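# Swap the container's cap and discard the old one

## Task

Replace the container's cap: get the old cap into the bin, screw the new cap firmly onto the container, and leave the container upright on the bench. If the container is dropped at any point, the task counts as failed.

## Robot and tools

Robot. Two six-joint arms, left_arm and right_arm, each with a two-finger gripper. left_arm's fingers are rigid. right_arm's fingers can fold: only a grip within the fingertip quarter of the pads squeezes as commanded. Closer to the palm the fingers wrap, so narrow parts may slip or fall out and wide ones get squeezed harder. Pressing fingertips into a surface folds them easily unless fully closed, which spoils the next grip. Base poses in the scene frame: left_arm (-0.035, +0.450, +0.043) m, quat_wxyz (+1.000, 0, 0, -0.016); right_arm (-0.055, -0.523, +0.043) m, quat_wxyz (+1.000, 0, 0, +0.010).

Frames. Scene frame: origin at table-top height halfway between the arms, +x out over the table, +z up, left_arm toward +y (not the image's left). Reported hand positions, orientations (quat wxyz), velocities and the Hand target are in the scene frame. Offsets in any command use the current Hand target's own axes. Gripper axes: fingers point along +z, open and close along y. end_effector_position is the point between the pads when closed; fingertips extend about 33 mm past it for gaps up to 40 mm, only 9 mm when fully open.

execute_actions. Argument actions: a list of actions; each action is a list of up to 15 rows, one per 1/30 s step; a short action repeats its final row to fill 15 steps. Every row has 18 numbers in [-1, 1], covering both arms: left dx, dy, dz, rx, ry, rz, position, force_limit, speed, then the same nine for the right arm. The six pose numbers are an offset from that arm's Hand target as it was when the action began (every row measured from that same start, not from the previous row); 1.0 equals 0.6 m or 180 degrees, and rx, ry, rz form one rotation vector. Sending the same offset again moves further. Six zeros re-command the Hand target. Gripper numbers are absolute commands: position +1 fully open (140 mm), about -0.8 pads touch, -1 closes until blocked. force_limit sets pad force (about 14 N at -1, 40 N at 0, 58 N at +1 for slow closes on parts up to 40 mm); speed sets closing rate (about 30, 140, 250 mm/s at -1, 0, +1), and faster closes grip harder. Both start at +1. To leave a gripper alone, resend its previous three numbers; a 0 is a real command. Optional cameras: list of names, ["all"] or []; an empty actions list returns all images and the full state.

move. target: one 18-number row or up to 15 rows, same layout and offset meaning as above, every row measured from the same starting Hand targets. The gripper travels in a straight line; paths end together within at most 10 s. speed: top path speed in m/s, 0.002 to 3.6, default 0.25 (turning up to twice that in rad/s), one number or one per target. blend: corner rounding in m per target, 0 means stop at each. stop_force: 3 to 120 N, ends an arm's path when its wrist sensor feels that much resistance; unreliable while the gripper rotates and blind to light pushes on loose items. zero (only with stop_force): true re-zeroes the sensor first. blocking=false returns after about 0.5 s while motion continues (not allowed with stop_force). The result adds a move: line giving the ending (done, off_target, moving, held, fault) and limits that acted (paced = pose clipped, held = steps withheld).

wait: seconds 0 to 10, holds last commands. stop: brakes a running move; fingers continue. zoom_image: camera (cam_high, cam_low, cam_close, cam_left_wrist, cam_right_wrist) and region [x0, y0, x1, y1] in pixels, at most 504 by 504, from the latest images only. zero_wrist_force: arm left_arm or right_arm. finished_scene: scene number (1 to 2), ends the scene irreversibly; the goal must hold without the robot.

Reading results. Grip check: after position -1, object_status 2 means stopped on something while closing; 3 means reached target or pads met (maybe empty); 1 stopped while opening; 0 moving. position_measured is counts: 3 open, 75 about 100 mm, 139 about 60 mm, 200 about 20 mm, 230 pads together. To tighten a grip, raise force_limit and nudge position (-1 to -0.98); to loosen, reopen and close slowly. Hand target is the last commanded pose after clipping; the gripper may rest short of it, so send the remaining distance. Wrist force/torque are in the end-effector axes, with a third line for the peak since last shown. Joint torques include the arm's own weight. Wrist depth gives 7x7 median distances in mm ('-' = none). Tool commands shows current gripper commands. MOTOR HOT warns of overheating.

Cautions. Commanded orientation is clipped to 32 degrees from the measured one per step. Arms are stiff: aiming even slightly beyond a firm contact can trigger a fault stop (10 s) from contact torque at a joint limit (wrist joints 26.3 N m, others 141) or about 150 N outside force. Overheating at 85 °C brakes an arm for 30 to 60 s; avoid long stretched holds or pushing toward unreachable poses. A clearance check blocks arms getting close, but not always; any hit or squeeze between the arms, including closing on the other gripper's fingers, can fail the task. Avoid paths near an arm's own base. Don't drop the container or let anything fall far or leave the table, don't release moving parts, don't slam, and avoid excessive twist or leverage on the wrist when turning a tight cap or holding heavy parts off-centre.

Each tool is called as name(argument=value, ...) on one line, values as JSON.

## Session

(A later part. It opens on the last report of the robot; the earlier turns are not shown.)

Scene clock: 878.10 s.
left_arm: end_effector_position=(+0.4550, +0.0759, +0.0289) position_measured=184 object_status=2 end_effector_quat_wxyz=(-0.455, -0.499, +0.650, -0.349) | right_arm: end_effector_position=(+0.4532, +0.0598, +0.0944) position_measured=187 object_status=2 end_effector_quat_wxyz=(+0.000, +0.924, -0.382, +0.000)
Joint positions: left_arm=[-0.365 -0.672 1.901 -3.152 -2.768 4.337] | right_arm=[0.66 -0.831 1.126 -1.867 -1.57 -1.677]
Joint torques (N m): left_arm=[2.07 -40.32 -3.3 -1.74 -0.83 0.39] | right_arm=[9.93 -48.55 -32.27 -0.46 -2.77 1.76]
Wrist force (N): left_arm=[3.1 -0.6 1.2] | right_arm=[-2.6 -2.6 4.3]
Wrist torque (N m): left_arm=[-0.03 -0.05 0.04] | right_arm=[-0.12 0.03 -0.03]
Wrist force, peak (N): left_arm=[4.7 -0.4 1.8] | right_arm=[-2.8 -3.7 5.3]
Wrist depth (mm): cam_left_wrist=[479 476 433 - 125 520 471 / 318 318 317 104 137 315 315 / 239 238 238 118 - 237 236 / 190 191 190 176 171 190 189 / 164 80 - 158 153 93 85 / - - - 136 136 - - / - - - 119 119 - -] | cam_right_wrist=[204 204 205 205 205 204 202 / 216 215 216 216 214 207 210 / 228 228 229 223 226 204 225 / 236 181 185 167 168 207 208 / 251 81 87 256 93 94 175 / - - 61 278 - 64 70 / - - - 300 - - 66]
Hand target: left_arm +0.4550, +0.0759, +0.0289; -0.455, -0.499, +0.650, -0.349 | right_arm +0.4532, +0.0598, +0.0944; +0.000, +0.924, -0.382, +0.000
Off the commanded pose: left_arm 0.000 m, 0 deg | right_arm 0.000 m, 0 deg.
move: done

move(target=[0,0,0,0,0,0,-0.98,0.2,-1,-0.0033,0.0035,0.0014,0,0,0.4444,-0.98,0.1,-1], speed=0.5)

move(target=[0,0,0,0,0,0,-0.98,0.2,-1,-0.0032,0.0036,0.0013,0,0,0.4444,-0.98,0.1,-1], speed=0.5)

Scene clock: 885.63 s.
left_arm: end_effector_position=(+0.4550, +0.0759, +0.0289) position_measured=184 object_status=2 end_effector_quat_wxyz=(-0.455, -0.499, +0.650, -0.349) | right_arm: end_effector_position=(+0.4503, +0.0597, +0.0935) position_measured=187 object_status=2 end_effector_quat_wxyz=(+0.000, -0.462, +0.887, +0.000)
Joint positions: left_arm=[-0.365 -0.672 1.901 -3.152 -2.768 4.337] | right_arm=[0.663 -0.835 1.136 -1.873 -1.57 -0.279]
Joint torques (N m): left_arm=[1.8 -39.92 -4.95 -1.8 -1.05 0.75] | right_arm=[10.27 -46.39 -31.41 -0.53 -2.31 1.95]
Wrist force (N): left_arm=[1.1 0.6 0.6] | right_arm=[-2.2 -0.9 1.9]
Wrist torque (N m): left_arm=[0.01 0.06 0.06] | right_arm=[-0.16 0.10 -0.02]
Wrist force, peak (N): left_arm=[3.5 -0.7 1.2] | right_arm=[-2.9 -2.8 4.4]
Wrist depth (mm): cam_left_wrist=[482 478 478 121 101 518 473 / 319 318 318 130 116 295 315 / 239 237 237 131 132 226 236 / 191 191 190 176 171 190 189 / 164 80 - 158 153 93 85 / - - - 136 136 - - / - - - 119 119 - -] | cam_right_wrist=[204 202 196 200 196 204 205 / 215 215 216 215 215 216 216 / 228 227 228 225 228 228 229 / 242 241 238 166 168 242 242 / 253 81 87 204 93 94 252 / - - 61 201 - 64 70 / - - - 204 - - 66]
Hand target: left_arm +0.4550, +0.0759, +0.0289; -0.455, -0.499, +0.650, -0.349 | right_arm +0.4503, +0.0597, +0.0935; +0.000, -0.462, +0.887, +0.000
Off the commanded pose: left_arm 0.000 m, 0 deg | right_arm 0.000 m, 0 deg.
move: done

Scene clock: 887.93 s.
left_arm: end_effector_position=(+0.4550, +0.0759, +0.0289) position_measured=184 object_status=2 end_effector_quat_wxyz=(-0.455, -0.499, +0.650, -0.349) | right_arm: end_effector_position=(+0.4496, +0.0625, +0.0928) position_measured=187 object_status=2 end_effector_quat_wxyz=(+0.000, +0.216, +0.976, +0.000)
Joint positions: left_arm=[-0.365 -0.672 1.901 -3.152 -2.768 4.337] | right_arm=[0.666 -0.83 1.129 -1.871 -1.57 1.121]
Joint torques (N m): left_arm=[1.81 -40.21 -4.45 -1.83 -1.11 0.74] | right_arm=[10.29 -46.59 -30.96 -0.83 -1.99 1.78]
Wrist force (N): left_arm=[1.4 0.4 0.3] | right_arm=[-1.3 -1.0 0.9]
Wrist torque (N m): left_arm=[0.00 0.07 0.07] | right_arm=[-0.20 0.05 -0.01]
Wrist force, peak (N): left_arm=[2.3 -0.8 -1.2] | right_arm=[0.1 -1.0 3.5]
Wrist depth (mm): cam_left_wrist=[480 476 480 94 475 505 470 / 318 318 318 103 101 295 315 / 238 239 238 116 114 237 237 / 191 191 190 176 171 190 189 / 164 80 - 158 153 93 85 / - - - 136 136 - - / - - - 119 119 - -] | cam_right_wrist=[203 203 203 204 203 204 200 / 212 210 212 214 213 180 212 / 220 217 220 221 189 227 182 / 233 233 167 167 169 181 169 / 199 81 87 254 93 94 172 / - - 61 277 - 64 70 / - - - 292 - - 66]
Hand target: left_arm +0.4550, +0.0759, +0.0289; -0.455, -0.499, +0.650, -0.349 | right_arm +0.4496, +0.0625, +0.0928; +0.000, +0.216, +0.976, +0.000
Off the commanded pose: left_arm 0.000 m, 0 deg | right_arm 0.000 m, 0 deg.
move: done

move(target=[0,0,0,0,0,0,-0.98,0.2,-1,-0.0031,0.0037,0.0012,0,0,0.4444,-0.98,0.1,-1], speed=0.5)

move(target=[0,0,0,0,0,0,-0.98,0.2,-1,-0.0031,0.0037,0.00125,0,0,0.4444,-0.98,0.1,-1], speed=0.5)

Scene clock: 896.33 s.
left_arm: end_effector_position=(+0.4550, +0.0759, +0.0289) position_measured=184 object_status=2 end_effector_quat_wxyz=(-0.455, -0.499, +0.650, -0.349) | right_arm: end_effector_position=(+0.4522, +0.0638, +0.0920) position_measured=187 object_status=2 end_effector_quat_wxyz=(+0.000, +0.793, +0.609, +0.000)
Joint positions: left_arm=[-0.365 -0.672 1.901 -3.152 -2.768 4.337] | right_arm=[0.665 -0.823 1.119 -1.867 -1.57 2.516]
Joint torques (N m): left_arm=[1.22 -40.7 -5.13 -1.81 -1.17 1.14] | right_arm=[9.82 -46.61 -31.24 -0.87 -2.14 1.74]
Wrist force (N): left_arm=[1.2 -0.3 -0.3] | right_arm=[-1.0 -0.9 1.0]
Wrist torque (N m): left_arm=[-0.11 0.05 0.06] | right_arm=[-0.15 -0.02 -0.02]
Wrist force, peak (N): left_arm=[2.0 0.5 0.3] | right_arm=[-0.3 -1.1 2.4]
Wrist depth (mm): cam_left_wrist=[480 475 475 127 115 475 474 / 319 318 318 131 114 315 315 / 238 238 238 129 126 236 237 / 191 191 190 176 171 190 189 / 164 80 - 158 153 93 85 / - - - 136 135 - - / - - - 119 119 - -] | cam_right_wrist=[202 203 149 200 149 201 203 / 214 214 209 211 167 214 214 / 226 226 226 224 224 227 227 / 240 240 237 167 168 240 241 / 253 81 87 228 93 94 251 / - - 61 185 - 64 70 / - - - 282 - - 66]
Hand target: left_arm +0.4550, +0.0759, +0.0289; -0.455, -0.499, +0.650, -0.349 | right_arm +0.4522, +0.0638, +0.0920; +0.000, +0.793, +0.609, +0.000
Off the commanded pose: left_arm 0.000 m, 0 deg | right_arm 0.000 m, 0 deg.
move: done

Scene clock: 898.63 s.
left_arm: end_effector_position=(+0.4550, +0.0759, +0.0289) position_measured=184 object_status=2 end_effector_quat_wxyz=(-0.455, -0.499, +0.650, -0.349) | right_arm: end_effector_position=(+0.4539, +0.0614, +0.0913) position_measured=187 object_status=2 end_effector_quat_wxyz=(+0.000, +0.999, -0.043, +0.000)
Joint positions: left_arm=[-0.365 -0.672 1.901 -3.152 -2.768 4.337] | right_arm=[0.661 -0.824 1.123 -1.87 -1.57 3.909]
Joint torques (N m): left_arm=[1.46 -40.74 -5.06 -1.83 -1.08 1.38] | right_arm=[10.08 -46.21 -31.46 -0.88 -2.2 1.95]
Wrist force (N): left_arm=[1.3 -0.1 -0.9] | right_arm=[-1.8 -0.8 0.5]
Wrist torque (N m): left_arm=[-0.06 0.04 0.05] | right_arm=[-0.13 0.06 -0.02]
Wrist force, peak (N): left_arm=[1.8 1.8 1.1] | right_arm=[1.2 -0.1 2.5]
Wrist depth (mm): cam_left_wrist=[482 478 478 - - 524 468 / 319 317 317 102 179 294 315 / 238 238 237 117 195 225 236 / 190 190 190 176 171 190 189 / 164 80 - 158 153 93 85 / - - - 136 135 - - / - - - 119 119 - -] | cam_right_wrist=[200 202 201 201 202 202 203 / 210 171 208 213 213 214 214 / 225 225 224 220 223 223 227 / 164 175 190 167 168 167 235 / 169 87 87 252 93 94 245 / - - 61 274 - 64 70 / - - - 291 - - 66]
Hand target: left_arm +0.4550, +0.0759, +0.0289; -0.455, -0.499, +0.650, -0.349 | right_arm +0.4539, +0.0614, +0.0913; +0.000, +0.999, -0.043, +0.000
Off the commanded pose: left_arm 0.000 m, 0 deg | right_arm 0.000 m, 0 deg.
move: done

move(target=[0,0,0,0,0,0,-0.98,0.2,-1,-0.0031,0.0037,0.0012,0,0,0.4444,-0.98,0.1,-1], speed=0.5)

move(target=[0,0,0,0,0,0,-0.98,0.2,-1,-0.0011,0.0027,0.0007,0,0,0.25,-0.98,0.1,-1], speed=0.5)

Scene clock: 905.63 s.
left_arm: end_effector_position=(+0.4550, +0.0759, +0.0289) position_measured=184 object_status=2 end_effector_quat_wxyz=(-0.455, -0.499, +0.650, -0.349) | right_arm: end_effector_position=(+0.4519, +0.0594, +0.0906) position_measured=187 object_status=2 end_effector_quat_wxyz=(+0.000, +0.738, -0.675, +0.000)
Joint positions: left_arm=[-0.365 -0.672 1.901 -3.152 -2.768 4.337] | right_arm=[0.661 -0.831 1.136 -1.877 -1.57 5.304]
Joint torques (N m): left_arm=[0.55 -40.71 -5 -2.02 -1.08 1.56] | right_arm=[9.54 -45.53 -31.88 -0.61 -2.44 1.8]
Wrist force (N): left_arm=[1.6 0.2 0.9] | right_arm=[-1.9 -0.6 0.4]
Wrist torque (N m): left_arm=[-0.05 0.01 0.05] | right_arm=[-0.12 0.07 -0.02]
Wrist force, peak (N): left_arm=[1.3 2.9 -2.0] | right_arm=[2.3 -2.3 2.5]
Wrist depth (mm): cam_left_wrist=[478 479 432 102 118 467 471 / 319 318 316 129 130 296 315 / 239 238 238 123 129 237 236 / 191 190 191 176 172 190 189 / 164 - - 159 153 93 85 / - - - 136 136 - - / - - - 119 119 - -] | cam_right_wrist=[201 201 201 198 198 198 181 / 211 212 212 212 143 204 159 / 224 224 224 222 224 166 226 / 237 238 235 167 168 240 239 / 249 81 87 202 93 94 249 / - - 61 199 - 64 70 / - - - 209 - - 66]
Hand target: left_arm +0.4550, +0.0759, +0.0289; -0.455, -0.499, +0.650, -0.349 | right_arm +0.4519, +0.0594, +0.0906; +0.000, +0.738, -0.675, +0.000
Off the commanded pose: left_arm 0.000 m, 0 deg | right_arm 0.000 m, 0 deg.
move: done

Scene clock: 907.33 s.
left_arm: end_effector_position=(+0.4550, +0.0759, +0.0289) position_measured=184 object_status=2 end_effector_quat_wxyz=(-0.455, -0.499, +0.650, -0.349) | right_arm: end_effector_position=(+0.4502, +0.0599, +0.0901) position_measured=187 object_status=2 end_effector_quat_wxyz=(+0.000, -0.423, +0.906, +0.000)
Joint positions: left_arm=[-0.365 -0.672 1.901 -3.152 -2.768 4.337] | right_arm=[0.663 -0.832 1.14 -1.88 -1.57 6.092]
Joint torques (N m): left_arm=[0.68 -41.13 -5 -1.98 -1.15 1.73] | right_arm=[10.3 -45.6 -31.01 -0.46 -2.32 1.89]
Wrist force (N): left_arm=[1.6 0.3 1.1] | right_arm=[-1.6 -0.6 0.5]
Wrist torque (N m): left_arm=[-0.01 0.02 0.07] | right_arm=[-0.14 0.02 -0.02]
Wrist force, peak (N): left_arm=[1.7 0.5 1.0] | right_arm=[-1.6 -2.1 -0.1]
Wrist depth (mm): cam_left_wrist=[477 478 473 123 100 466 470 / 319 319 316 136 114 295 314 / 238 237 237 133 132 236 237 / 191 191 191 176 171 189 189 / 164 80 - 159 153 93 85 / - - - 136 136 - - / - - - 119 118 - -] | cam_right_wrist=[201 156 195 197 171 202 202 / 211 211 202 213 212 212 213 / 224 224 224 223 225 224 226 / 238 238 236 167 168 239 239 / 250 81 87 202 93 94 249 / - - 61 200 - 64 70 / - - - 200 - - 66]
Hand target: left_arm +0.4550, +0.0759, +0.0289; -0.455, -0.499, +0.650, -0.349 | right_arm +0.4502, +0.0599, +0.0901; +0.000, -0.423, +0.906, +0.000
Off the commanded pose: left_arm 0.000 m, 0 deg | right_arm 0.000 m, 0 deg.
move: done

move(target=[0,0,0,0,0,0,-0.98,0.2,-1,0,0,0,0,0,0,-0.3,0.1,-1])

move(target=[0,0,0,0,0,0,-0.98,0.2,-1,-0.0038,0,0.0017,0,0,-0.9444,-0.3,0.1,-1], speed=0.7)

move(target=[0,0,0,0,0,0,-0.98,0.2,-1,0,0,0,0,0,-0.9444,-0.3,0.1,-1], speed=0.7, cameras=["cam_right_wrist", "cam_left_wrist"])

Scene clock: 919.13 s.
left_arm: end_effector_position=(+0.4550, +0.0759, +0.0289) position_measured=184 object_status=2 end_effector_quat_wxyz=(-0.455, -0.499, +0.650, -0.349) | right_arm: end_effector_position=(+0.4502, +0.0599, +0.0901) position_measured=167 object_status=0 end_effector_quat_wxyz=(+0.000, -0.423, +0.906, +0.000)
Joint positions: left_arm=[-0.365 -0.672 1.901 -3.152 -2.768 4.337] | right_arm=[0.663 -0.832 1.14 -1.88 -1.57 6.092]
Joint torques (N m): left_arm=[0.44 -41.31 -6.35 -1.97 -1 1.76] | right_arm=[9.42 -48.17 -31.51 -2.09 -1.78 1.86]
Wrist force (N): left_arm=[1.7 0.0 0.0] | right_arm=[-0.8 -0.7 1.6]
Wrist torque (N m): left_arm=[-0.03 0.04 0.06] | right_arm=[-0.14 0.02 -0.02]
Wrist force, peak (N): left_arm=[2.0 0.5 0.9] | right_arm=[-2.2 -0.8 0.3]
Wrist depth (mm): cam_left_wrist=[482 478 396 176 96 468 469 / 318 318 298 140 130 316 316 / 238 238 238 132 125 237 236 / 190 190 191 176 171 190 189 / 164 80 - 158 153 93 85 / - - - 136 135 - - / - - - 119 119 - -] | cam_right_wrist=[201 151 194 197 171 202 202 / 212 212 203 212 212 212 213 / 224 224 224 223 225 225 226 / 238 238 232 169 145 236 240 / - 93 87 247 141 93 81 / - 72 61 201 - 64 72 / - - - 283 - - -]
Hand target: left_arm +0.4550, +0.0759, +0.0289; -0.455, -0.499, +0.650, -0.349 | right_arm +0.4502, +0.0599, +0.0901; +0.000, -0.423, +0.906, +0.000
Off the commanded pose: left_arm 0.000 m, 0 deg | right_arm 0.000 m, 0 deg.
move: done

Scene clock: 922.27 s.
left_arm: end_effector_position=(+0.4550, +0.0759, +0.0289) position_measured=184 object_status=2 end_effector_quat_wxyz=(-0.455, -0.499, +0.650, -0.349) | right_arm: end_effector_position=(+0.4516, +0.0616, +0.0891) position_measured=167 object_status=3 end_effector_quat_wxyz=(+0.000, +0.940, +0.342, +0.000)
Joint positions: left_arm=[-0.365 -0.672 1.901 -3.152 -2.768 4.337] | right_arm=[0.663 -0.826 1.131 -1.877 -1.57 3.126]
Joint torques (N m): left_arm=[-0.03 -41.63 -5.95 -2.03 -1.19 1.74] | right_arm=[-7.96 -54.07 -31.31 -0.94 2.14 -2.13]
Wrist force (N): left_arm=[1.6 0.2 0.1] | right_arm=[-1.2 -0.5 1.6]
Wrist torque (N m): left_arm=[0.01 0.03 0.06] | right_arm=[-0.09 0.11 0.06]
Wrist force, peak (N): left_arm=[1.9 0.1 0.3] | right_arm=[-1.5 -0.7 2.0]
Wrist depth (mm): cam_left_wrist=[476 476 436 129 - 467 470 / 317 318 317 135 - 296 316 / 238 238 238 132 122 237 237 / 191 190 190 176 171 189 189 / 164 80 - 158 153 93 85 / - - - 135 136 - - / - - - 119 119 - -] | cam_right_wrist=[195 140 197 154 200 200 201 / 147 150 208 168 211 211 212 / 222 223 180 218 223 224 225 / 237 237 232 168 145 235 238 / - 93 87 240 184 93 81 / - 72 61 187 - 64 72 / - - - 264 - - -]
Hand target: left_arm +0.4550, +0.0759, +0.0289; -0.455, -0.499, +0.650, -0.349 | right_arm +0.4517, +0.0616, +0.0891; +0.000, +0.940, +0.342, +0.000
Off the commanded pose: left_arm 0.000 m, 0 deg | right_arm 0.000 m, 0 deg.
move: done

Scene clock: 925.40 s.
left_arm: end_effector_position=(+0.4550, +0.0759, +0.0289) position_measured=184 object_status=2 end_effector_quat_wxyz=(-0.455, -0.499, +0.650, -0.349) | right_arm: end_effector_position=(+0.4516, +0.0616, +0.0891) position_measured=167 object_status=3 end_effector_quat_wxyz=(+0.000, -0.259, +0.966, +0.000)
Joint positions: left_arm=[-0.365 -0.672 1.901 -3.152 -2.768 4.337] | right_arm=[0.663 -0.826 1.131 -1.877 -1.57 0.159]
Joint torques (N m): left_arm=[0.27 -42.45 -5.87 -2.08 -1.07 1.65] | right_arm=[-8.3 -61.41 -27.76 -0.88 2.08 -2.16]
Wrist force (N): left_arm=[1.6 0.1 0.1] | right_arm=[-1.2 -0.8 1.5]
Wrist torque (N m): left_arm=[-0.01 0.07 0.06] | right_arm=[-0.15 0.11 0.06]
Wrist force, peak (N): left_arm=[2.0 -0.1 0.0] | right_arm=[-1.4 -0.9 2.0]
Wrist depth (mm): cam_left_wrist=[480 481 434 131 91 429 467 / 318 317 318 139 98 296 315 / 238 237 238 132 116 226 236 / 191 191 191 176 171 189 189 / 164 80 - 159 153 93 85 / - - - 136 136 - - / - - - 119 119 - -] | cam_right_wrist=[152 193 196 165 200 201 200 / 214 173 142 211 211 211 212 / 223 223 224 218 223 224 223 / 236 237 231 168 145 231 237 / - 93 87 250 193 93 81 / - 72 61 270 - 64 72 / - - - 290 - - -]
Hand target: left_arm +0.4550, +0.0759, +0.0289; -0.455, -0.499, +0.650, -0.349 | right_arm +0.4517, +0.0616, +0.0891; +0.000, -0.259, +0.966, +0.000
Off the commanded pose: left_arm 0.000 m, 0 deg | right_arm 0.000 m, 0 deg.
move: done
camera_calibration:
cam_left_wrist: T_world_to_cam=[[-0.975275, 0.220983, -0.00245821, 0.445799], [0.148045, 0.645036, -0.749674, -0.0942441], [-0.16408, -0.731502, -0.661802, 0.289354], [0, 0, 0, 1]] pos_world=[0.496206, 0.17394, 0.121939]
cam_right_wrist: T_world_to_cam=[[-0.500685, 0.865591, 0.00814886, 0.178834], [0.815958, 0.468791, 0.3383, -0.424709], [0.28901, 0.176031, -0.941003, 0.0823076], [0, 0, 0, 1]] pos_world=[0.412297, 0.0298142, 0.219674]
Images, in order (width x height): cam_left_wrist 672x504, cam_right_wrist 672x504.

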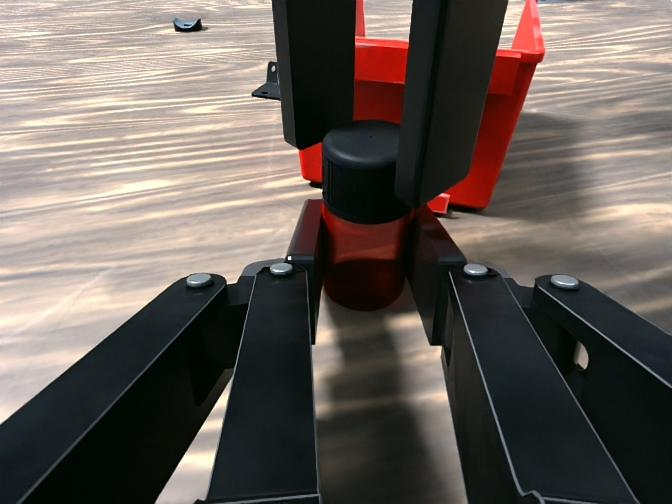

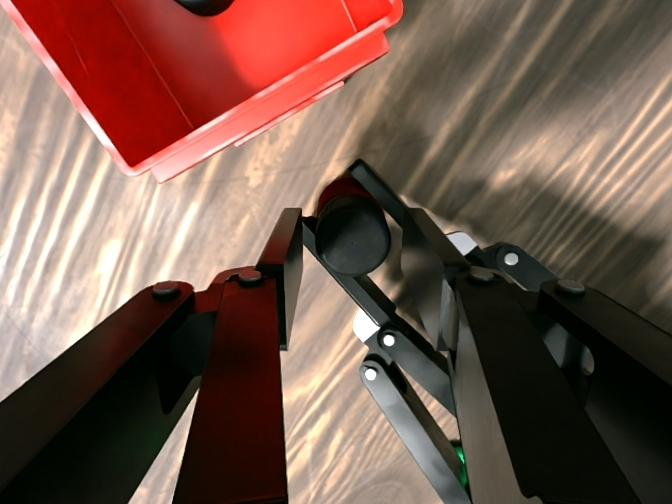

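move(target=[0,0,0,0,0,0,-0.98,0.2,-1,0,0,0,0,0,0,-1,-1,-1])

move(target=[0,0,0,0,0,0,-0.98,0.2,-1,0,0,0,0,0,0,-0.98,0.3,-1])

move(target=[0,0,0,0,0,0,-0.98,0.2,-1,0,0,0.00125,0,0,0.4444,-0.98,0.3,-1], speed=0.5)

Scene clock: 930.73 s.
left_arm: end_effector_position=(+0.4550, +0.0759, +0.0289) position_measured=184 object_status=2 end_effector_quat_wxyz=(-0.455, -0.499, +0.650, -0.349) | right_arm: end_effector_position=(+0.4517, +0.0616, +0.0891) position_measured=184 object_status=2 end_effector_quat_wxyz=(+0.000, -0.259, +0.966, +0.000)
Joint positions: left_arm=[-0.365 -0.672 1.901 -3.152 -2.768 4.337] | right_arm=[0.663 -0.826 1.131 -1.877 -1.57 0.159]
Joint torques (N m): left_arm=[-0.43 -43.07 -6.33 -2.26 -1.22 1.61] | right_arm=[-8.48 -58.79 -30.8 -0.8 2.12 -2.05]
Wrist force (N): left_arm=[1.8 0.0 0.7] | right_arm=[-1.3 -0.6 1.3]
Wrist torque (N m): left_arm=[-0.03 0.01 0.06] | right_arm=[-0.12 0.13 0.06]
Wrist force, peak (N): left_arm=[2.0 0.1 0.1] | right_arm=[-1.5 -1.0 1.7]
Wrist depth (mm): cam_left_wrist=[477 473 478 123 97 517 470 / 318 318 318 135 104 316 315 / 238 237 238 138 119 238 236 / 191 191 190 176 171 190 190 / 164 80 - 158 153 93 85 / - - - 136 136 - - / - - - 119 119 - -] | cam_right_wrist=[152 192 196 164 200 201 201 / 213 174 142 211 211 211 212 / 223 223 224 219 224 224 224 / 237 237 234 166 168 232 238 / 250 81 87 202 93 93 247 / - - 61 267 - 64 71 / - - - 290 - - 66]
Hand target: left_arm +0.4550, +0.0759, +0.0289; -0.455, -0.499, +0.650, -0.349 | right_arm +0.4517, +0.0616, +0.0891; +0.000, -0.259, +0.966, +0.000
Off the commanded pose: left_arm 0.000 m, 0 deg | right_arm 0.000 m, 0 deg.
move: done

Scene clock: 931.30 s.
left_arm: end_effector_position=(+0.4550, +0.0759, +0.0289) position_measured=184 object_status=2 end_effector_quat_wxyz=(-0.455, -0.499, +0.650, -0.349) | right_arm: end_effector_position=(+0.4517, +0.0616, +0.0891) position_measured=187 object_status=0 end_effector_quat_wxyz=(+0.000, -0.259, +0.966, +0.000)
Joint positions: left_arm=[-0.365 -0.672 1.901 -3.152 -2.768 4.337] | right_arm=[0.663 -0.826 1.131 -1.877 -1.57 0.159]
Joint torques (N m): left_arm=[-0.51 -42.87 -5.86 -2.22 -1.41 1.68] | right_arm=[-7.54 -56.39 -28.56 -0.85 1.84 -2.01]
Wrist force (N): left_arm=[1.4 0.7 0.2] | right_arm=[-0.8 -1.5 -3.5]
Wrist torque (N m): left_arm=[0.03 0.03 0.10] | right_arm=[-0.18 0.09 0.07]
Wrist force, peak (N): left_arm=[1.9 0.1 0.1] | right_arm=[-0.8 -1.5 -3.5]
Wrist depth (mm): cam_left_wrist=[479 480 476 123 98 470 469 / 319 318 316 134 105 295 314 / 239 237 238 133 117 225 237 / 191 190 190 176 171 189 189 / 164 80 - 158 153 93 85 / - - - 136 136 - - / - - - 119 118 - -] | cam_right_wrist=[152 193 196 165 200 201 201 / 213 173 143 212 211 211 212 / 223 223 223 218 224 223 224 / 237 237 234 165 168 232 238 / 249 81 87 203 93 94 247 / - - 61 267 - 64 70 / - - - 287 - - 66]
Hand target: left_arm +0.4550, +0.0759, +0.0289; -0.455, -0.499, +0.650, -0.349 | right_arm +0.4517, +0.0616, +0.0891; +0.000, -0.259, +0.966, +0.000
Off the commanded pose: left_arm 0.000 m, 0 deg | right_arm 0.000 m, 0 deg.
move: done

Scene clock: 933.60 s.
left_arm: end_effector_position=(+0.4550, +0.0759, +0.0289) position_measured=184 object_status=2 end_effector_quat_wxyz=(-0.455, -0.499, +0.650, -0.349) | right_arm: end_effector_position=(+0.4517, +0.0616, +0.0884) position_measured=187 object_status=2 end_effector_quat_wxyz=(+0.000, +0.422, +0.907, +0.000)
Joint positions: left_arm=[-0.365 -0.672 1.901 -3.152 -2.768 4.337] | right_arm=[0.663 -0.825 1.132 -1.879 -1.57 1.554]
Joint torques (N m): left_arm=[-0.55 -42.89 -5.88 -2.2 -1.23 1.73] | right_arm=[9.22 -42.12 -29.57 -0.71 -2.22 1.91]
Wrist force (N): left_arm=[1.0 0.8 0.3] | right_arm=[-0.6 -1.7 -5.0]
Wrist torque (N m): left_arm=[-0.02 0.09 0.08] | right_arm=[-0.04 0.10 -0.04]
Wrist force, peak (N): left_arm=[1.2 1.9 -1.8] | right_arm=[-1.2 -4.5 -6.2]
Wrist depth (mm): cam_left_wrist=[478 477 436 94 124 531 470 / 319 318 318 103 134 313 314 / 239 238 237 119 196 237 236 / 190 191 190 176 170 190 189 / 164 80 - 158 153 93 85 / - - - 136 135 - - / - - - 119 119 - -] | cam_right_wrist=[200 200 200 199 153 145 134 / 211 211 210 210 161 210 147 / 219 218 220 202 220 169 160 / 232 228 198 165 168 237 237 / 241 81 87 249 93 94 247 / - - 61 271 - 64 70 / - - - 286 - - 66]
Hand target: left_arm +0.4550, +0.0759, +0.0289; -0.455, -0.499, +0.650, -0.349 | right_arm +0.4517, +0.0616, +0.0884; +0.000, +0.422, +0.907, +0.000
Off the commanded pose: left_arm 0.000 m, 0 deg | right_arm 0.000 m, 0 deg.
move: done

move(target=[0,0,0,0,0,0,-0.98,0.2,-1,0,-0.0001,0.001,0,0,0.4444,-0.98,0.3,-1], speed=0.5)

move(target=[0,0,0,0,0,0,-0.98,0.2,-1,0,0,0.0012,0,0,0.4444,-0.98,0.3,-1], speed=0.5)

Scene clock: 938.97 s.
left_arm: end_effector_position=(+0.4550, +0.0759, +0.0289) position_measured=184 object_status=2 end_effector_quat_wxyz=(-0.455, -0.499, +0.650, -0.349) | right_arm: end_effector_position=(+0.4516, +0.0616, +0.0878) position_measured=187 object_status=2 end_effector_quat_wxyz=(+0.000, +0.906, +0.423, +0.000)
Joint positions: left_arm=[-0.365 -0.672 1.901 -3.152 -2.768 4.337] | right_arm=[0.663 -0.825 1.133 -1.88 -1.57 2.951]
Joint torques (N m): left_arm=[0.22 -43.03 -5.89 -2.26 -1.26 1.69] | right_arm=[9.29 -45.18 -30.06 -0.52 -2.4 2.21]
Wrist force (N): left_arm=[1.7 -0.5 -0.1] | right_arm=[-0.5 -1.4 -0.7]
Wrist torque (N m): left_arm=[-0.61 0.01 0.24] | right_arm=[-0.08 0.09 -0.61]
Wrist force, peak (N): left_arm=[1.4 3.3 -4.8] | right_arm=[-5.7 -0.5 -16.1]
Wrist depth (mm): cam_left_wrist=[479 479 432 111 - 468 473 / 319 316 318 136 114 297 315 / 238 238 238 131 136 226 237 / 190 191 190 176 170 190 189 / 164 80 - 158 153 93 85 / - - - 136 135 - - / - - - 119 119 - -] | cam_right_wrist=[133 140 197 148 197 199 199 / 210 155 186 205 210 210 210 / 221 222 217 217 222 222 223 / 235 235 233 165 168 237 236 / 246 81 87 220 93 94 246 / - - 61 177 - 64 70 / - - - 280 - - 66]
Hand target: left_arm +0.4550, +0.0759, +0.0289; -0.455, -0.499, +0.650, -0.349 | right_arm +0.4516, +0.0616, +0.0878; +0.000, +0.906, +0.423, +0.000
Off the commanded pose: left_arm 0.000 m, 0 deg | right_arm 0.000 m, 0 deg.
move: done

Scene clock: 941.27 s.
left_arm: end_effector_position=(+0.4550, +0.0759, +0.0289) position_measured=184 object_status=2 end_effector_quat_wxyz=(-0.455, -0.499, +0.650, -0.349) | right_arm: end_effector_position=(+0.4516, +0.0616, +0.0870) position_measured=187 object_status=2 end_effector_quat_wxyz=(+0.000, +0.966, -0.258, +0.000)
Joint positions: left_arm=[-0.365 -0.672 1.901 -3.152 -2.768 4.337] | right_arm=[0.663 -0.824 1.134 -1.882 -1.57 4.347]
Joint torques (N m): left_arm=[-1.26 -43.67 -7.13 -2.23 -1.2 1.76] | right_arm=[10.15 -44.31 -30.36 -0.4 -1.99 2.53]
Wrist force (N): left_arm=[1.7 0.4 -0.4] | right_arm=[-0.9 -0.9 -0.6]
Wrist torque (N m): left_arm=[-0.60 0.07 0.24] | right_arm=[-0.07 0.18 -0.64]
Wrist force, peak (N): left_arm=[1.6 3.2 -1.0] | right_arm=[-2.3 -1.3 -1.7]
Wrist depth (mm): cam_left_wrist=[480 480 479 - 164 427 470 / 319 318 318 104 166 296 315 / 238 238 238 116 138 236 236 / 191 190 190 176 170 189 189 / 164 80 - 158 153 93 85 / - - - 136 135 - - / - - - 119 118 - -] | cam_right_wrist=[198 198 198 198 198 199 200 / 208 209 209 209 209 205 208 / 156 182 178 216 219 193 213 / 228 169 232 164 166 191 231 / 162 82 87 247 93 94 208 / - - 61 270 - 64 70 / - - - 284 - - 66]
Hand target: left_arm +0.4550, +0.0759, +0.0289; -0.455, -0.499, +0.650, -0.349 | right_arm +0.4516, +0.0616, +0.0871; +0.000, +0.966, -0.258, +0.000
Off the commanded pose: left_arm 0.000 m, 0 deg | right_arm 0.000 m, 0 deg.
move: done

move(target=[0,0,0,0,0,0,-1,0.8,-1,0,0,0,0,0,0,-1,0.8,-1])

move(target=[0,0,0,0,0,0,-1,0.8,-1,0,0,0,0,0,0.2222,-1,0.8,-1], speed=0.3)

move(target=[0,0,0,0,0,0,-1,0.8,-1,0,0,0,0,0,0.1389,-1,0.8,-1], speed=0.3)

Scene clock: 947.67 s.
left_arm: end_effector_position=(+0.4550, +0.0759, +0.0289) position_measured=184 object_status=2 end_effector_quat_wxyz=(-0.455, -0.499, +0.650, -0.349) | right_arm: end_effector_position=(+0.4516, +0.0616, +0.0871) position_measured=188 object_status=2 end_effector_quat_wxyz=(+0.000, +0.966, -0.258, +0.000)
Joint positions: left_arm=[-0.365 -0.672 1.901 -3.152 -2.768 4.337] | right_arm=[0.663 -0.824 1.134 -1.882 -1.57 4.347]
Joint torques (N m): left_arm=[-0.75 -43.07 -6.31 -2.34 -1.1 1.56] | right_arm=[10.19 -44.33 -29.45 -0.64 -2.02 2.46]
Wrist force (N): left_arm=[2.5 1.4 -4.4] | right_arm=[-0.2 -0.2 -2.4]
Wrist torque (N m): left_arm=[-0.71 0.03 0.25] | right_arm=[-0.09 0.03 -0.65]
Wrist force, peak (N): left_arm=[2.2 1.5 -4.8] | right_arm=[-0.4 -0.5 -2.6]
Wrist depth (mm): cam_left_wrist=[480 477 477 - 472 531 470 / 319 317 318 104 103 314 316 / 239 239 237 116 - 237 237 / 191 190 190 176 170 189 189 / 164 80 - 158 153 93 85 / - - - 136 132 - - / - - - 119 119 - -] | cam_right_wrist=[198 197 198 199 198 199 200 / 209 209 209 209 210 205 207 / 159 183 178 216 218 193 213 / 229 173 232 164 168 191 232 / 162 80 87 248 93 94 209 / - - 61 269 - 64 70 / - - - 284 - - 66]
Hand target: left_arm +0.4550, +0.0759, +0.0289; -0.455, -0.499, +0.650, -0.349 | right_arm +0.4516, +0.0616, +0.0871; +0.000, +0.966, -0.258, +0.000
Off the commanded pose: left_arm 0.000 m, 0 deg | right_arm 0.000 m, 0 deg.
move: done

Scene clock: 949.63 s.
left_arm: end_effector_position=(+0.4550, +0.0759, +0.0289) position_measured=184 object_status=2 end_effector_quat_wxyz=(-0.455, -0.499, +0.650, -0.349) | right_arm: end_effector_position=(+0.4516, +0.0616, +0.0871) position_measured=188 object_status=2 end_effector_quat_wxyz=(+0.000, +0.820, -0.573, +0.000)
Joint positions: left_arm=[-0.365 -0.672 1.901 -3.152 -2.768 4.337] | right_arm=[0.663 -0.824 1.134 -1.882 -1.57 5.045]
Joint torques (N m): left_arm=[-1.43 -43.7 -6.9 -2.25 -1.32 1.58] | right_arm=[11.18 -45.41 -31.13 -1.17 -1.46 2.6]
Wrist force (N): left_arm=[2.1 1.7 -2.4] | right_arm=[1.7 -0.7 -0.5]
Wrist torque (N m): left_arm=[-0.62 0.10 0.26] | right_arm=[-0.22 0.11 -0.69]
Wrist force, peak (N): left_arm=[2.5 1.7 -4.6] | right_arm=[-3.4 -1.6 0.6]
Wrist depth (mm): cam_left_wrist=[482 480 434 102 121 473 470 / 319 318 317 106 132 297 314 / 239 238 237 122 200 236 236 / 191 191 191 176 171 190 189 / 164 80 - 158 153 93 85 / - - - 136 132 - - / - - - 119 119 - -] | cam_right_wrist=[198 198 198 199 182 185 193 / 209 209 209 209 197 205 202 / 220 220 222 217 221 179 168 / 234 234 228 164 168 236 236 / 246 80 87 194 93 94 245 / - - 61 197 - 64 70 / - - - 284 - - 66]
Hand target: left_arm +0.4550, +0.0759, +0.0289; -0.455, -0.499, +0.650, -0.349 | right_arm +0.4516, +0.0616, +0.0871; +0.000, +0.820, -0.573, +0.000
Off the commanded pose: left_arm 0.000 m, 0 deg | right_arm 0.000 m, 0 deg.
move: done

Scene clock: 951.17 s.
left_arm: end_effector_position=(+0.4550, +0.0759, +0.0289) position_measured=184 object_status=2 end_effector_quat_wxyz=(-0.455, -0.499, +0.650, -0.349) | right_arm: end_effector_position=(+0.4516, +0.0616, +0.0871) position_measured=188 object_status=2 end_effector_quat_wxyz=(+0.000, -0.676, +0.737, +0.000)
Joint positions: left_arm=[-0.365 -0.672 1.901 -3.152 -2.768 4.337] | right_arm=[0.663 -0.824 1.134 -1.882 -1.57 5.481]
Joint torques (N m): left_arm=[-1.82 -43.59 -6.35 -2.32 -1.2 1.66] | right_arm=[8.35 -44.93 -30.01 -0.64 -2.35 2.46]
Wrist force (N): left_arm=[2.3 -0.4 0.8] | right_arm=[-2.1 -0.9 0.2]
Wrist torque (N m): left_arm=[-0.64 0.06 0.27] | right_arm=[-0.16 0.06 -0.70]
Wrist force, peak (N): left_arm=[4.0 0.0 3.0] | right_arm=[-4.9 -2.3 0.4]
Wrist depth (mm): cam_left_wrist=[480 482 476 - 108 429 471 / 318 319 317 134 134 295 315 / 238 238 238 127 131 236 237 / 191 190 190 176 170 190 189 / 164 80 - 158 153 93 85 / - - - 136 132 - - / - - - 119 119 - -] | cam_right_wrist=[198 198 198 132 194 191 148 / 209 209 209 209 144 176 208 / 220 221 221 219 219 222 222 / 234 234 232 164 169 235 236 / 246 80 87 244 93 94 245 / - - 61 203 - 64 70 / - - - 193 - - 66]
Hand target: left_arm +0.4550, +0.0759, +0.0289; -0.455, -0.499, +0.650, -0.349 | right_arm +0.4516, +0.0616, +0.0871; +0.000, +0.676, -0.737, +0.000
Off the commanded pose: left_arm 0.000 m, 0 deg | right_arm 0.000 m, 0 deg.
move: done

move(target=[0,0,0,0,0,0,-1,0.8,-1,0,0,0,0,0,0,-0.2,0.1,-1])

move(target=[0,0,0,0,0,0,-1,0.8,-1,0,0,-0.2,0,0,0,-0.2,0.1,-1], speed=0.15, cameras=["cam_left_wrist", "cam_close"])

zoom_image(camera="cam_left_wrist", region=[290, 60, 450, 320])

Scene clock: 961.70 s.
left_arm: end_effector_position=(+0.4550, +0.0759, +0.0289) position_measured=184 object_status=2 end_effector_quat_wxyz=(-0.455, -0.499, +0.650, -0.349) | right_arm: end_effector_position=(+0.4516, +0.0616, +0.0870) position_measured=154 object_status=0 end_effector_quat_wxyz=(+0.000, -0.676, +0.737, +0.000)
Joint positions: left_arm=[-0.365 -0.672 1.901 -3.152 -2.768 4.337] | right_arm=[0.663 -0.824 1.134 -1.882 -1.57 5.482]
Joint torques (N m): left_arm=[-0.91 -43.46 -6.88 -2.13 -1.31 1.63] | right_arm=[8.37 -55.61 -30.91 -4.43 0.56 -1.31]
Wrist force (N): left_arm=[3.0 -0.6 -0.3] | right_arm=[-1.1 -0.8 1.6]
Wrist torque (N m): left_arm=[-0.03 0.05 0.09] | right_arm=[-0.14 0.07 -0.02]
Wrist force, peak (N): left_arm=[3.2 -0.8 -0.3] | right_arm=[-1.2 -1.0 3.2]
Wrist depth (mm): cam_left_wrist=[482 478 102 - 131 434 471 / 317 317 297 - 133 296 316 / 239 238 226 130 202 237 236 / 190 190 191 175 171 190 189 / 165 80 - 158 153 93 85 / - - - 136 132 - - / - - - 119 119 - -] | cam_right_wrist=[198 198 198 132 194 191 149 / 209 209 209 209 143 175 208 / 221 221 221 218 219 222 222 / 234 234 145 169 145 233 235 / - 93 87 247 198 93 81 / - 77 191 260 - 61 73 / - - - 202 - - -]
Hand target: left_arm +0.4550, +0.0759, +0.0289; -0.455, -0.499, +0.650, -0.349 | right_arm +0.4516, +0.0616, +0.0871; +0.000, +0.676, -0.737, +0.000
Off the commanded pose: left_arm 0.000 m, 0 deg | right_arm 0.000 m, 0 deg.
move: done

Scene clock: 963.23 s.
left_arm: end_effector_position=(+0.4550, +0.0759, +0.0289) position_measured=184 object_status=2 end_effector_quat_wxyz=(-0.455, -0.499, +0.650, -0.349) | right_arm: end_effector_position=(+0.4516, +0.0615, +0.2069) position_measured=154 object_status=3 end_effector_quat_wxyz=(+0.000, -0.676, +0.737, +0.000)
Joint positions: left_arm=[-0.365 -0.672 1.901 -3.152 -2.768 4.337] | right_arm=[0.663 -0.882 0.923 -1.612 -1.57 5.481]
Joint torques (N m): left_arm=[-1.7 -43.68 -7.71 -2.4 -1.39 1.7] | right_arm=[-5.93 -45.78 -34.18 -1.05 -2.33 -0.36]
Wrist force (N): left_arm=[2.9 -0.8 -0.4] | right_arm=[-1.2 -1.0 1.7]
Wrist torque (N m): left_arm=[-0.06 0.07 0.08] | right_arm=[-0.19 0.13 -0.01]
Wrist force, peak (N): left_arm=[3.4 -0.6 -0.4] | right_arm=[-0.9 -1.0 2.9]
Wrist depth (mm): cam_left_wrist=[478 478 478 - 527 523 471 / 318 318 318 174 184 315 316 / 239 237 238 132 198 237 236 / 191 191 190 176 171 189 190 / 164 80 - 158 153 93 85 / - - - 136 132 - - / - - - 119 119 - -] | cam_right_wrist=[307 308 307 303 304 301 309 / 323 324 324 324 309 325 326 / 342 343 343 335 344 345 345 / 364 364 136 315 145 362 367 / - 93 87 309 309 93 81 / - 77 305 308 - 61 74 / - - - 291 - - -]
Hand target: left_arm +0.4550, +0.0759, +0.0289; -0.455, -0.499, +0.650, -0.349 | right_arm +0.4516, +0.0615, +0.2071; +0.000, +0.676, -0.737, +0.000
Off the commanded pose: left_arm 0.000 m, 0 deg | right_arm 0.000 m, 0 deg.
move: done
camera_calibration:
cam_left_wrist: T_world_to_cam=[[-0.975275, 0.220983, -0.00245821, 0.445799], [0.148045, 0.645036, -0.749674, -0.0942441], [-0.16408, -0.731502, -0.661802, 0.289354], [0, 0, 0, 1]] pos_world=[0.496206, 0.17394, 0.121939]
Images, in order (width x height): cam_close 672x504, cam_left_wrist 672x504.

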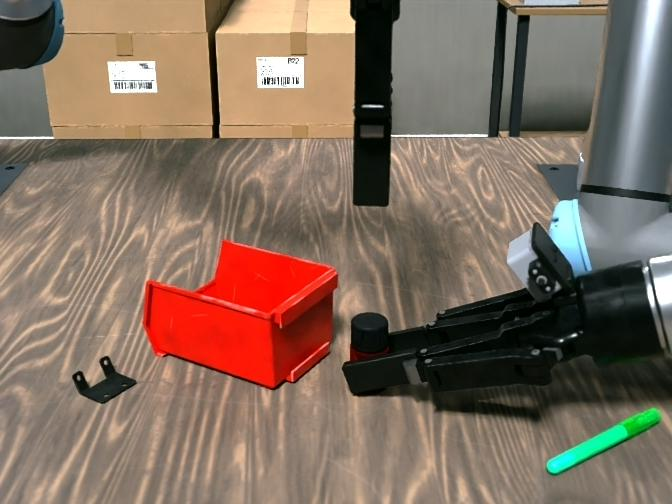

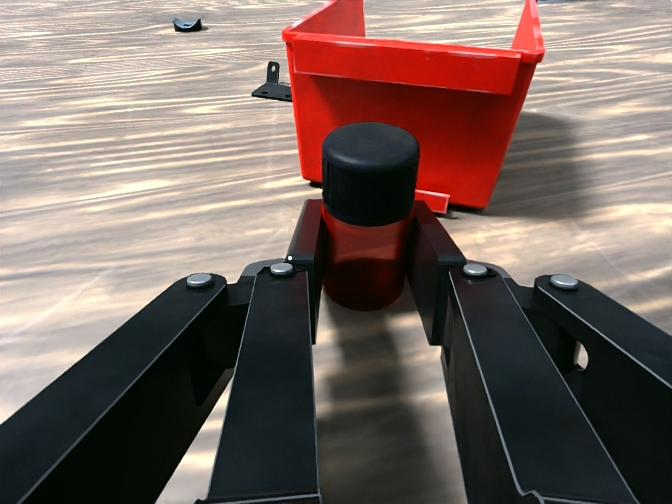

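Scaled by 1.938 from the camera's 672x504 image, which has a finer 960x720 frame.

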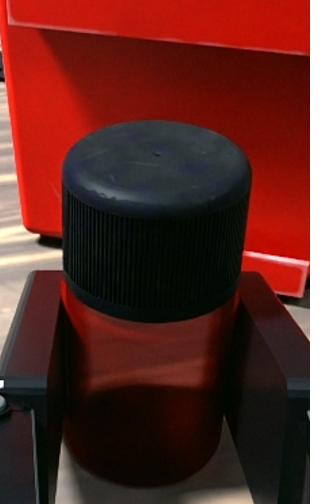

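move(target=[0,0,0,0,0,0,0.1,0.2,-1,0,0,0,0,0,0,-0.2,0.1,-1])

move(target=[0,0,-0.25,0,0,0,0.1,0.2,-1,0,0,-0.05,0,0,0,-0.2,0.1,-1], speed=0.12, cameras=["cam_left_wrist", "cam_close", "cam_high", "cam_right_wrist"])

Scene clock: 970.67 s.
left_arm: end_effector_position=(+0.4550, +0.0759, +0.0289) position_measured=117 object_status=0 end_effector_quat_wxyz=(-0.455, -0.499, +0.650, -0.349) | right_arm: end_effector_position=(+0.4516, +0.0615, +0.2071) position_measured=154 object_status=3 end_effector_quat_wxyz=(+0.000, -0.676, +0.737, +0.000)
Joint positions: left_arm=[-0.365 -0.672 1.901 -3.152 -2.768 4.337] | right_arm=[0.663 -0.882 0.922 -1.612 -1.57 5.481]
Joint torques (N m): left_arm=[-2.06 -44.65 -7.46 -2.27 -1.31 1.66] | right_arm=[0.61 -45.64 -32.97 -0.8 -2.22 1.41]
Wrist force (N): left_arm=[-0.5 0.0 0.5] | right_arm=[-0.8 -0.3 1.7]
Wrist torque (N m): left_arm=[0.00 0.07 0.03] | right_arm=[-0.03 0.04 -0.01]
Wrist force, peak (N): left_arm=[3.5 -0.3 -0.4] | right_arm=[-1.5 -0.7 1.7]
Wrist depth (mm): cam_left_wrist=[479 476 477 221 522 515 468 / 318 318 316 140 182 316 316 / 238 238 238 132 196 226 236 / 190 191 161 190 182 182 189 / - - 153 158 158 123 90 / - - 136 136 136 135 - / - - 119 119 119 118 -] | cam_right_wrist=[307 307 308 304 305 304 310 / 323 324 324 325 309 325 328 / 341 344 342 337 341 346 346 / 362 363 136 366 145 363 367 / - 93 87 380 311 93 81 / - 77 305 306 - 61 73 / - - - 291 - - -]
Hand target: left_arm +0.4550, +0.0759, +0.0289; -0.455, -0.499, +0.650, -0.349 | right_arm +0.4516, +0.0615, +0.2071; +0.000, +0.676, -0.737, +0.000
Off the commanded pose: left_arm 0.000 m, 0 deg | right_arm 0.000 m, 0 deg.
move: done

Scene clock: 972.87 s.
left_arm: end_effector_position=(+0.4914, +0.2120, +0.0803) position_measured=117 object_status=3 end_effector_quat_wxyz=(-0.455, -0.499, +0.650, -0.349) | right_arm: end_effector_position=(+0.4516, +0.0614, +0.2370) position_measured=154 object_status=3 end_effector_quat_wxyz=(+0.000, -0.676, +0.737, +0.000)
Joint positions: left_arm=[-0.118 -0.89 1.846 -2.231 -2.775 5.028] | right_arm=[0.663 -0.882 0.846 -1.536 -1.57 5.481]
Joint torques (N m): left_arm=[5.03 -35.88 -24.48 -1.08 -0.73 2.87] | right_arm=[-5.56 -45.65 -32.2 -0.83 -0.23 -1.84]
Wrist force (N): left_arm=[-0.4 0.1 0.3] | right_arm=[-0.9 -0.7 1.7]
Wrist torque (N m): left_arm=[-0.02 0.05 -0.07] | right_arm=[-0.13 0.06 -0.03]
Wrist force, peak (N): left_arm=[-0.6 0.1 1.2] | right_arm=[-1.2 -0.6 2.0]
Wrist depth (mm): cam_left_wrist=[695 683 685 757 677 673 671 / 454 454 453 350 472 447 447 / 341 339 340 323 337 338 337 / 272 282 137 270 260 135 269 / - - 218 225 225 113 90 / - - 193 193 193 - - / - - 162 169 173 - -] | cam_right_wrist=[337 336 336 331 329 333 339 / 355 354 356 354 343 355 355 / 375 375 376 371 373 377 373 / 398 396 136 398 139 397 402 / - 93 87 424 421 93 81 / - 77 451 449 - 61 73 / - - - 356 - - -]
Hand target: left_arm +0.4914, +0.2120, +0.0803; -0.455, -0.499, +0.650, -0.349 | right_arm +0.4516, +0.0614, +0.2371; +0.000, +0.676, -0.737, +0.000
Off the commanded pose: left_arm 0.000 m, 0 deg | right_arm 0.000 m, 0 deg.
move: done
camera_calibration:
cam_left_wrist: T_world_to_cam=[[-0.975357, 0.220619, -0.00262153, 0.451535], [0.147946, 0.645163, -0.749585, -0.148892], [-0.163681, -0.7315, -0.661903, 0.428707], [0, 0, 0, 1]] pos_world=[0.532607, 0.310042, 0.173339]
cam_right_wrist: T_world_to_cam=[[-0.996311, 0.0854989, 0.00738495, 0.449687], [0.0829429, 0.937283, 0.338556, -0.172452], [0.0220244, 0.33792, -0.940917, 0.33224], [0, 0, 0, 1]] pos_world=[0.455015, 0.0109181, 0.367674]
Images, in order (width x height): cam_high 672x504, cam_close 672x504, cam_left_wrist 672x504, cam_right_wrist 672x504.

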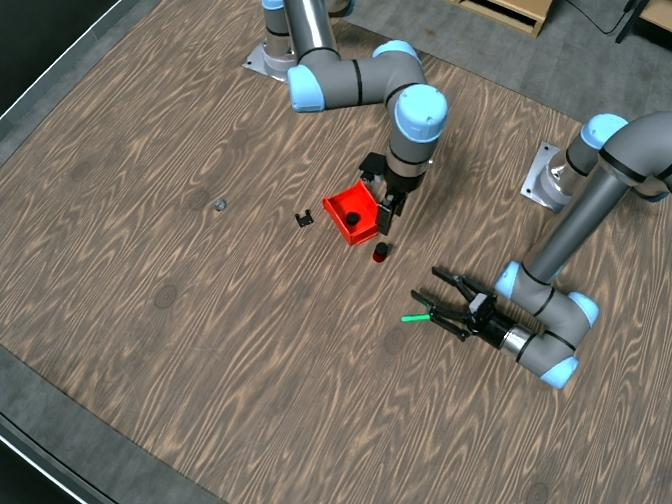

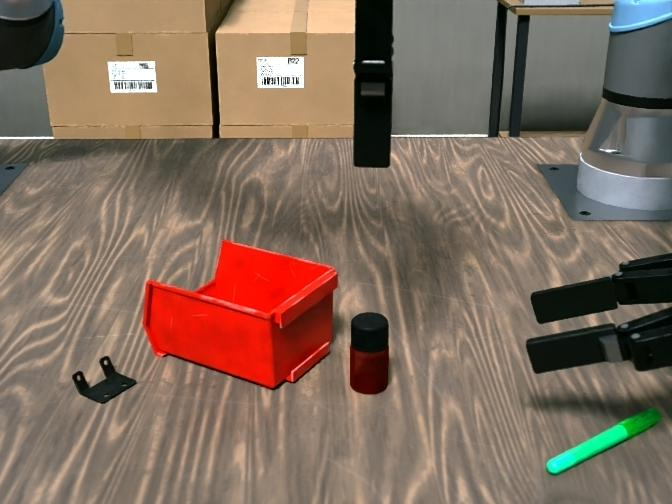

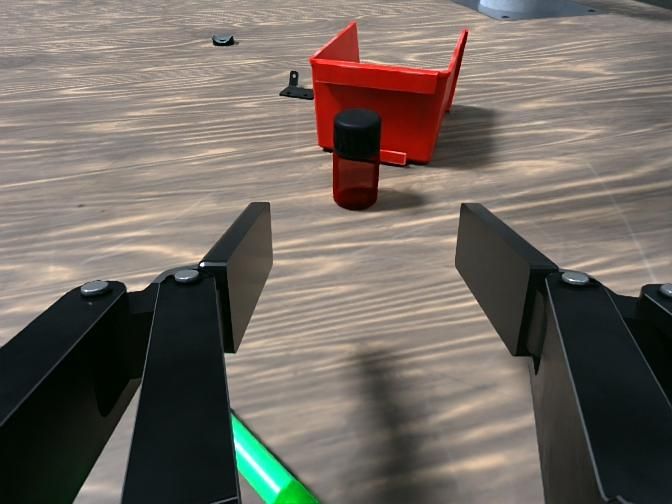

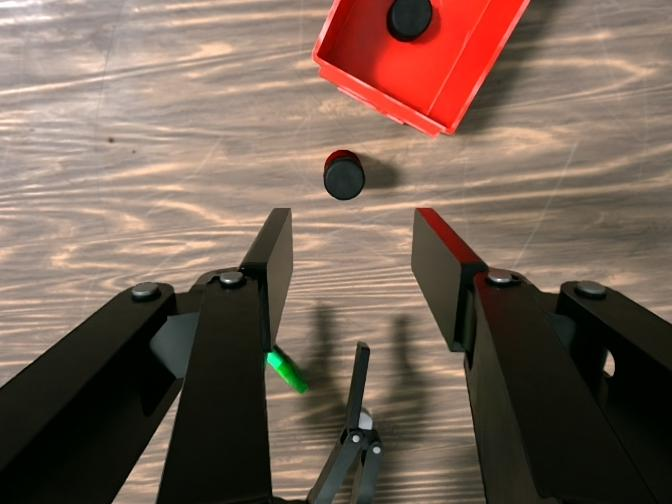

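The vial is standing on the bench with the new cap tight, and the old cap is in the bin.

finished_scene(scene=2)

The scene is finished: the task was done.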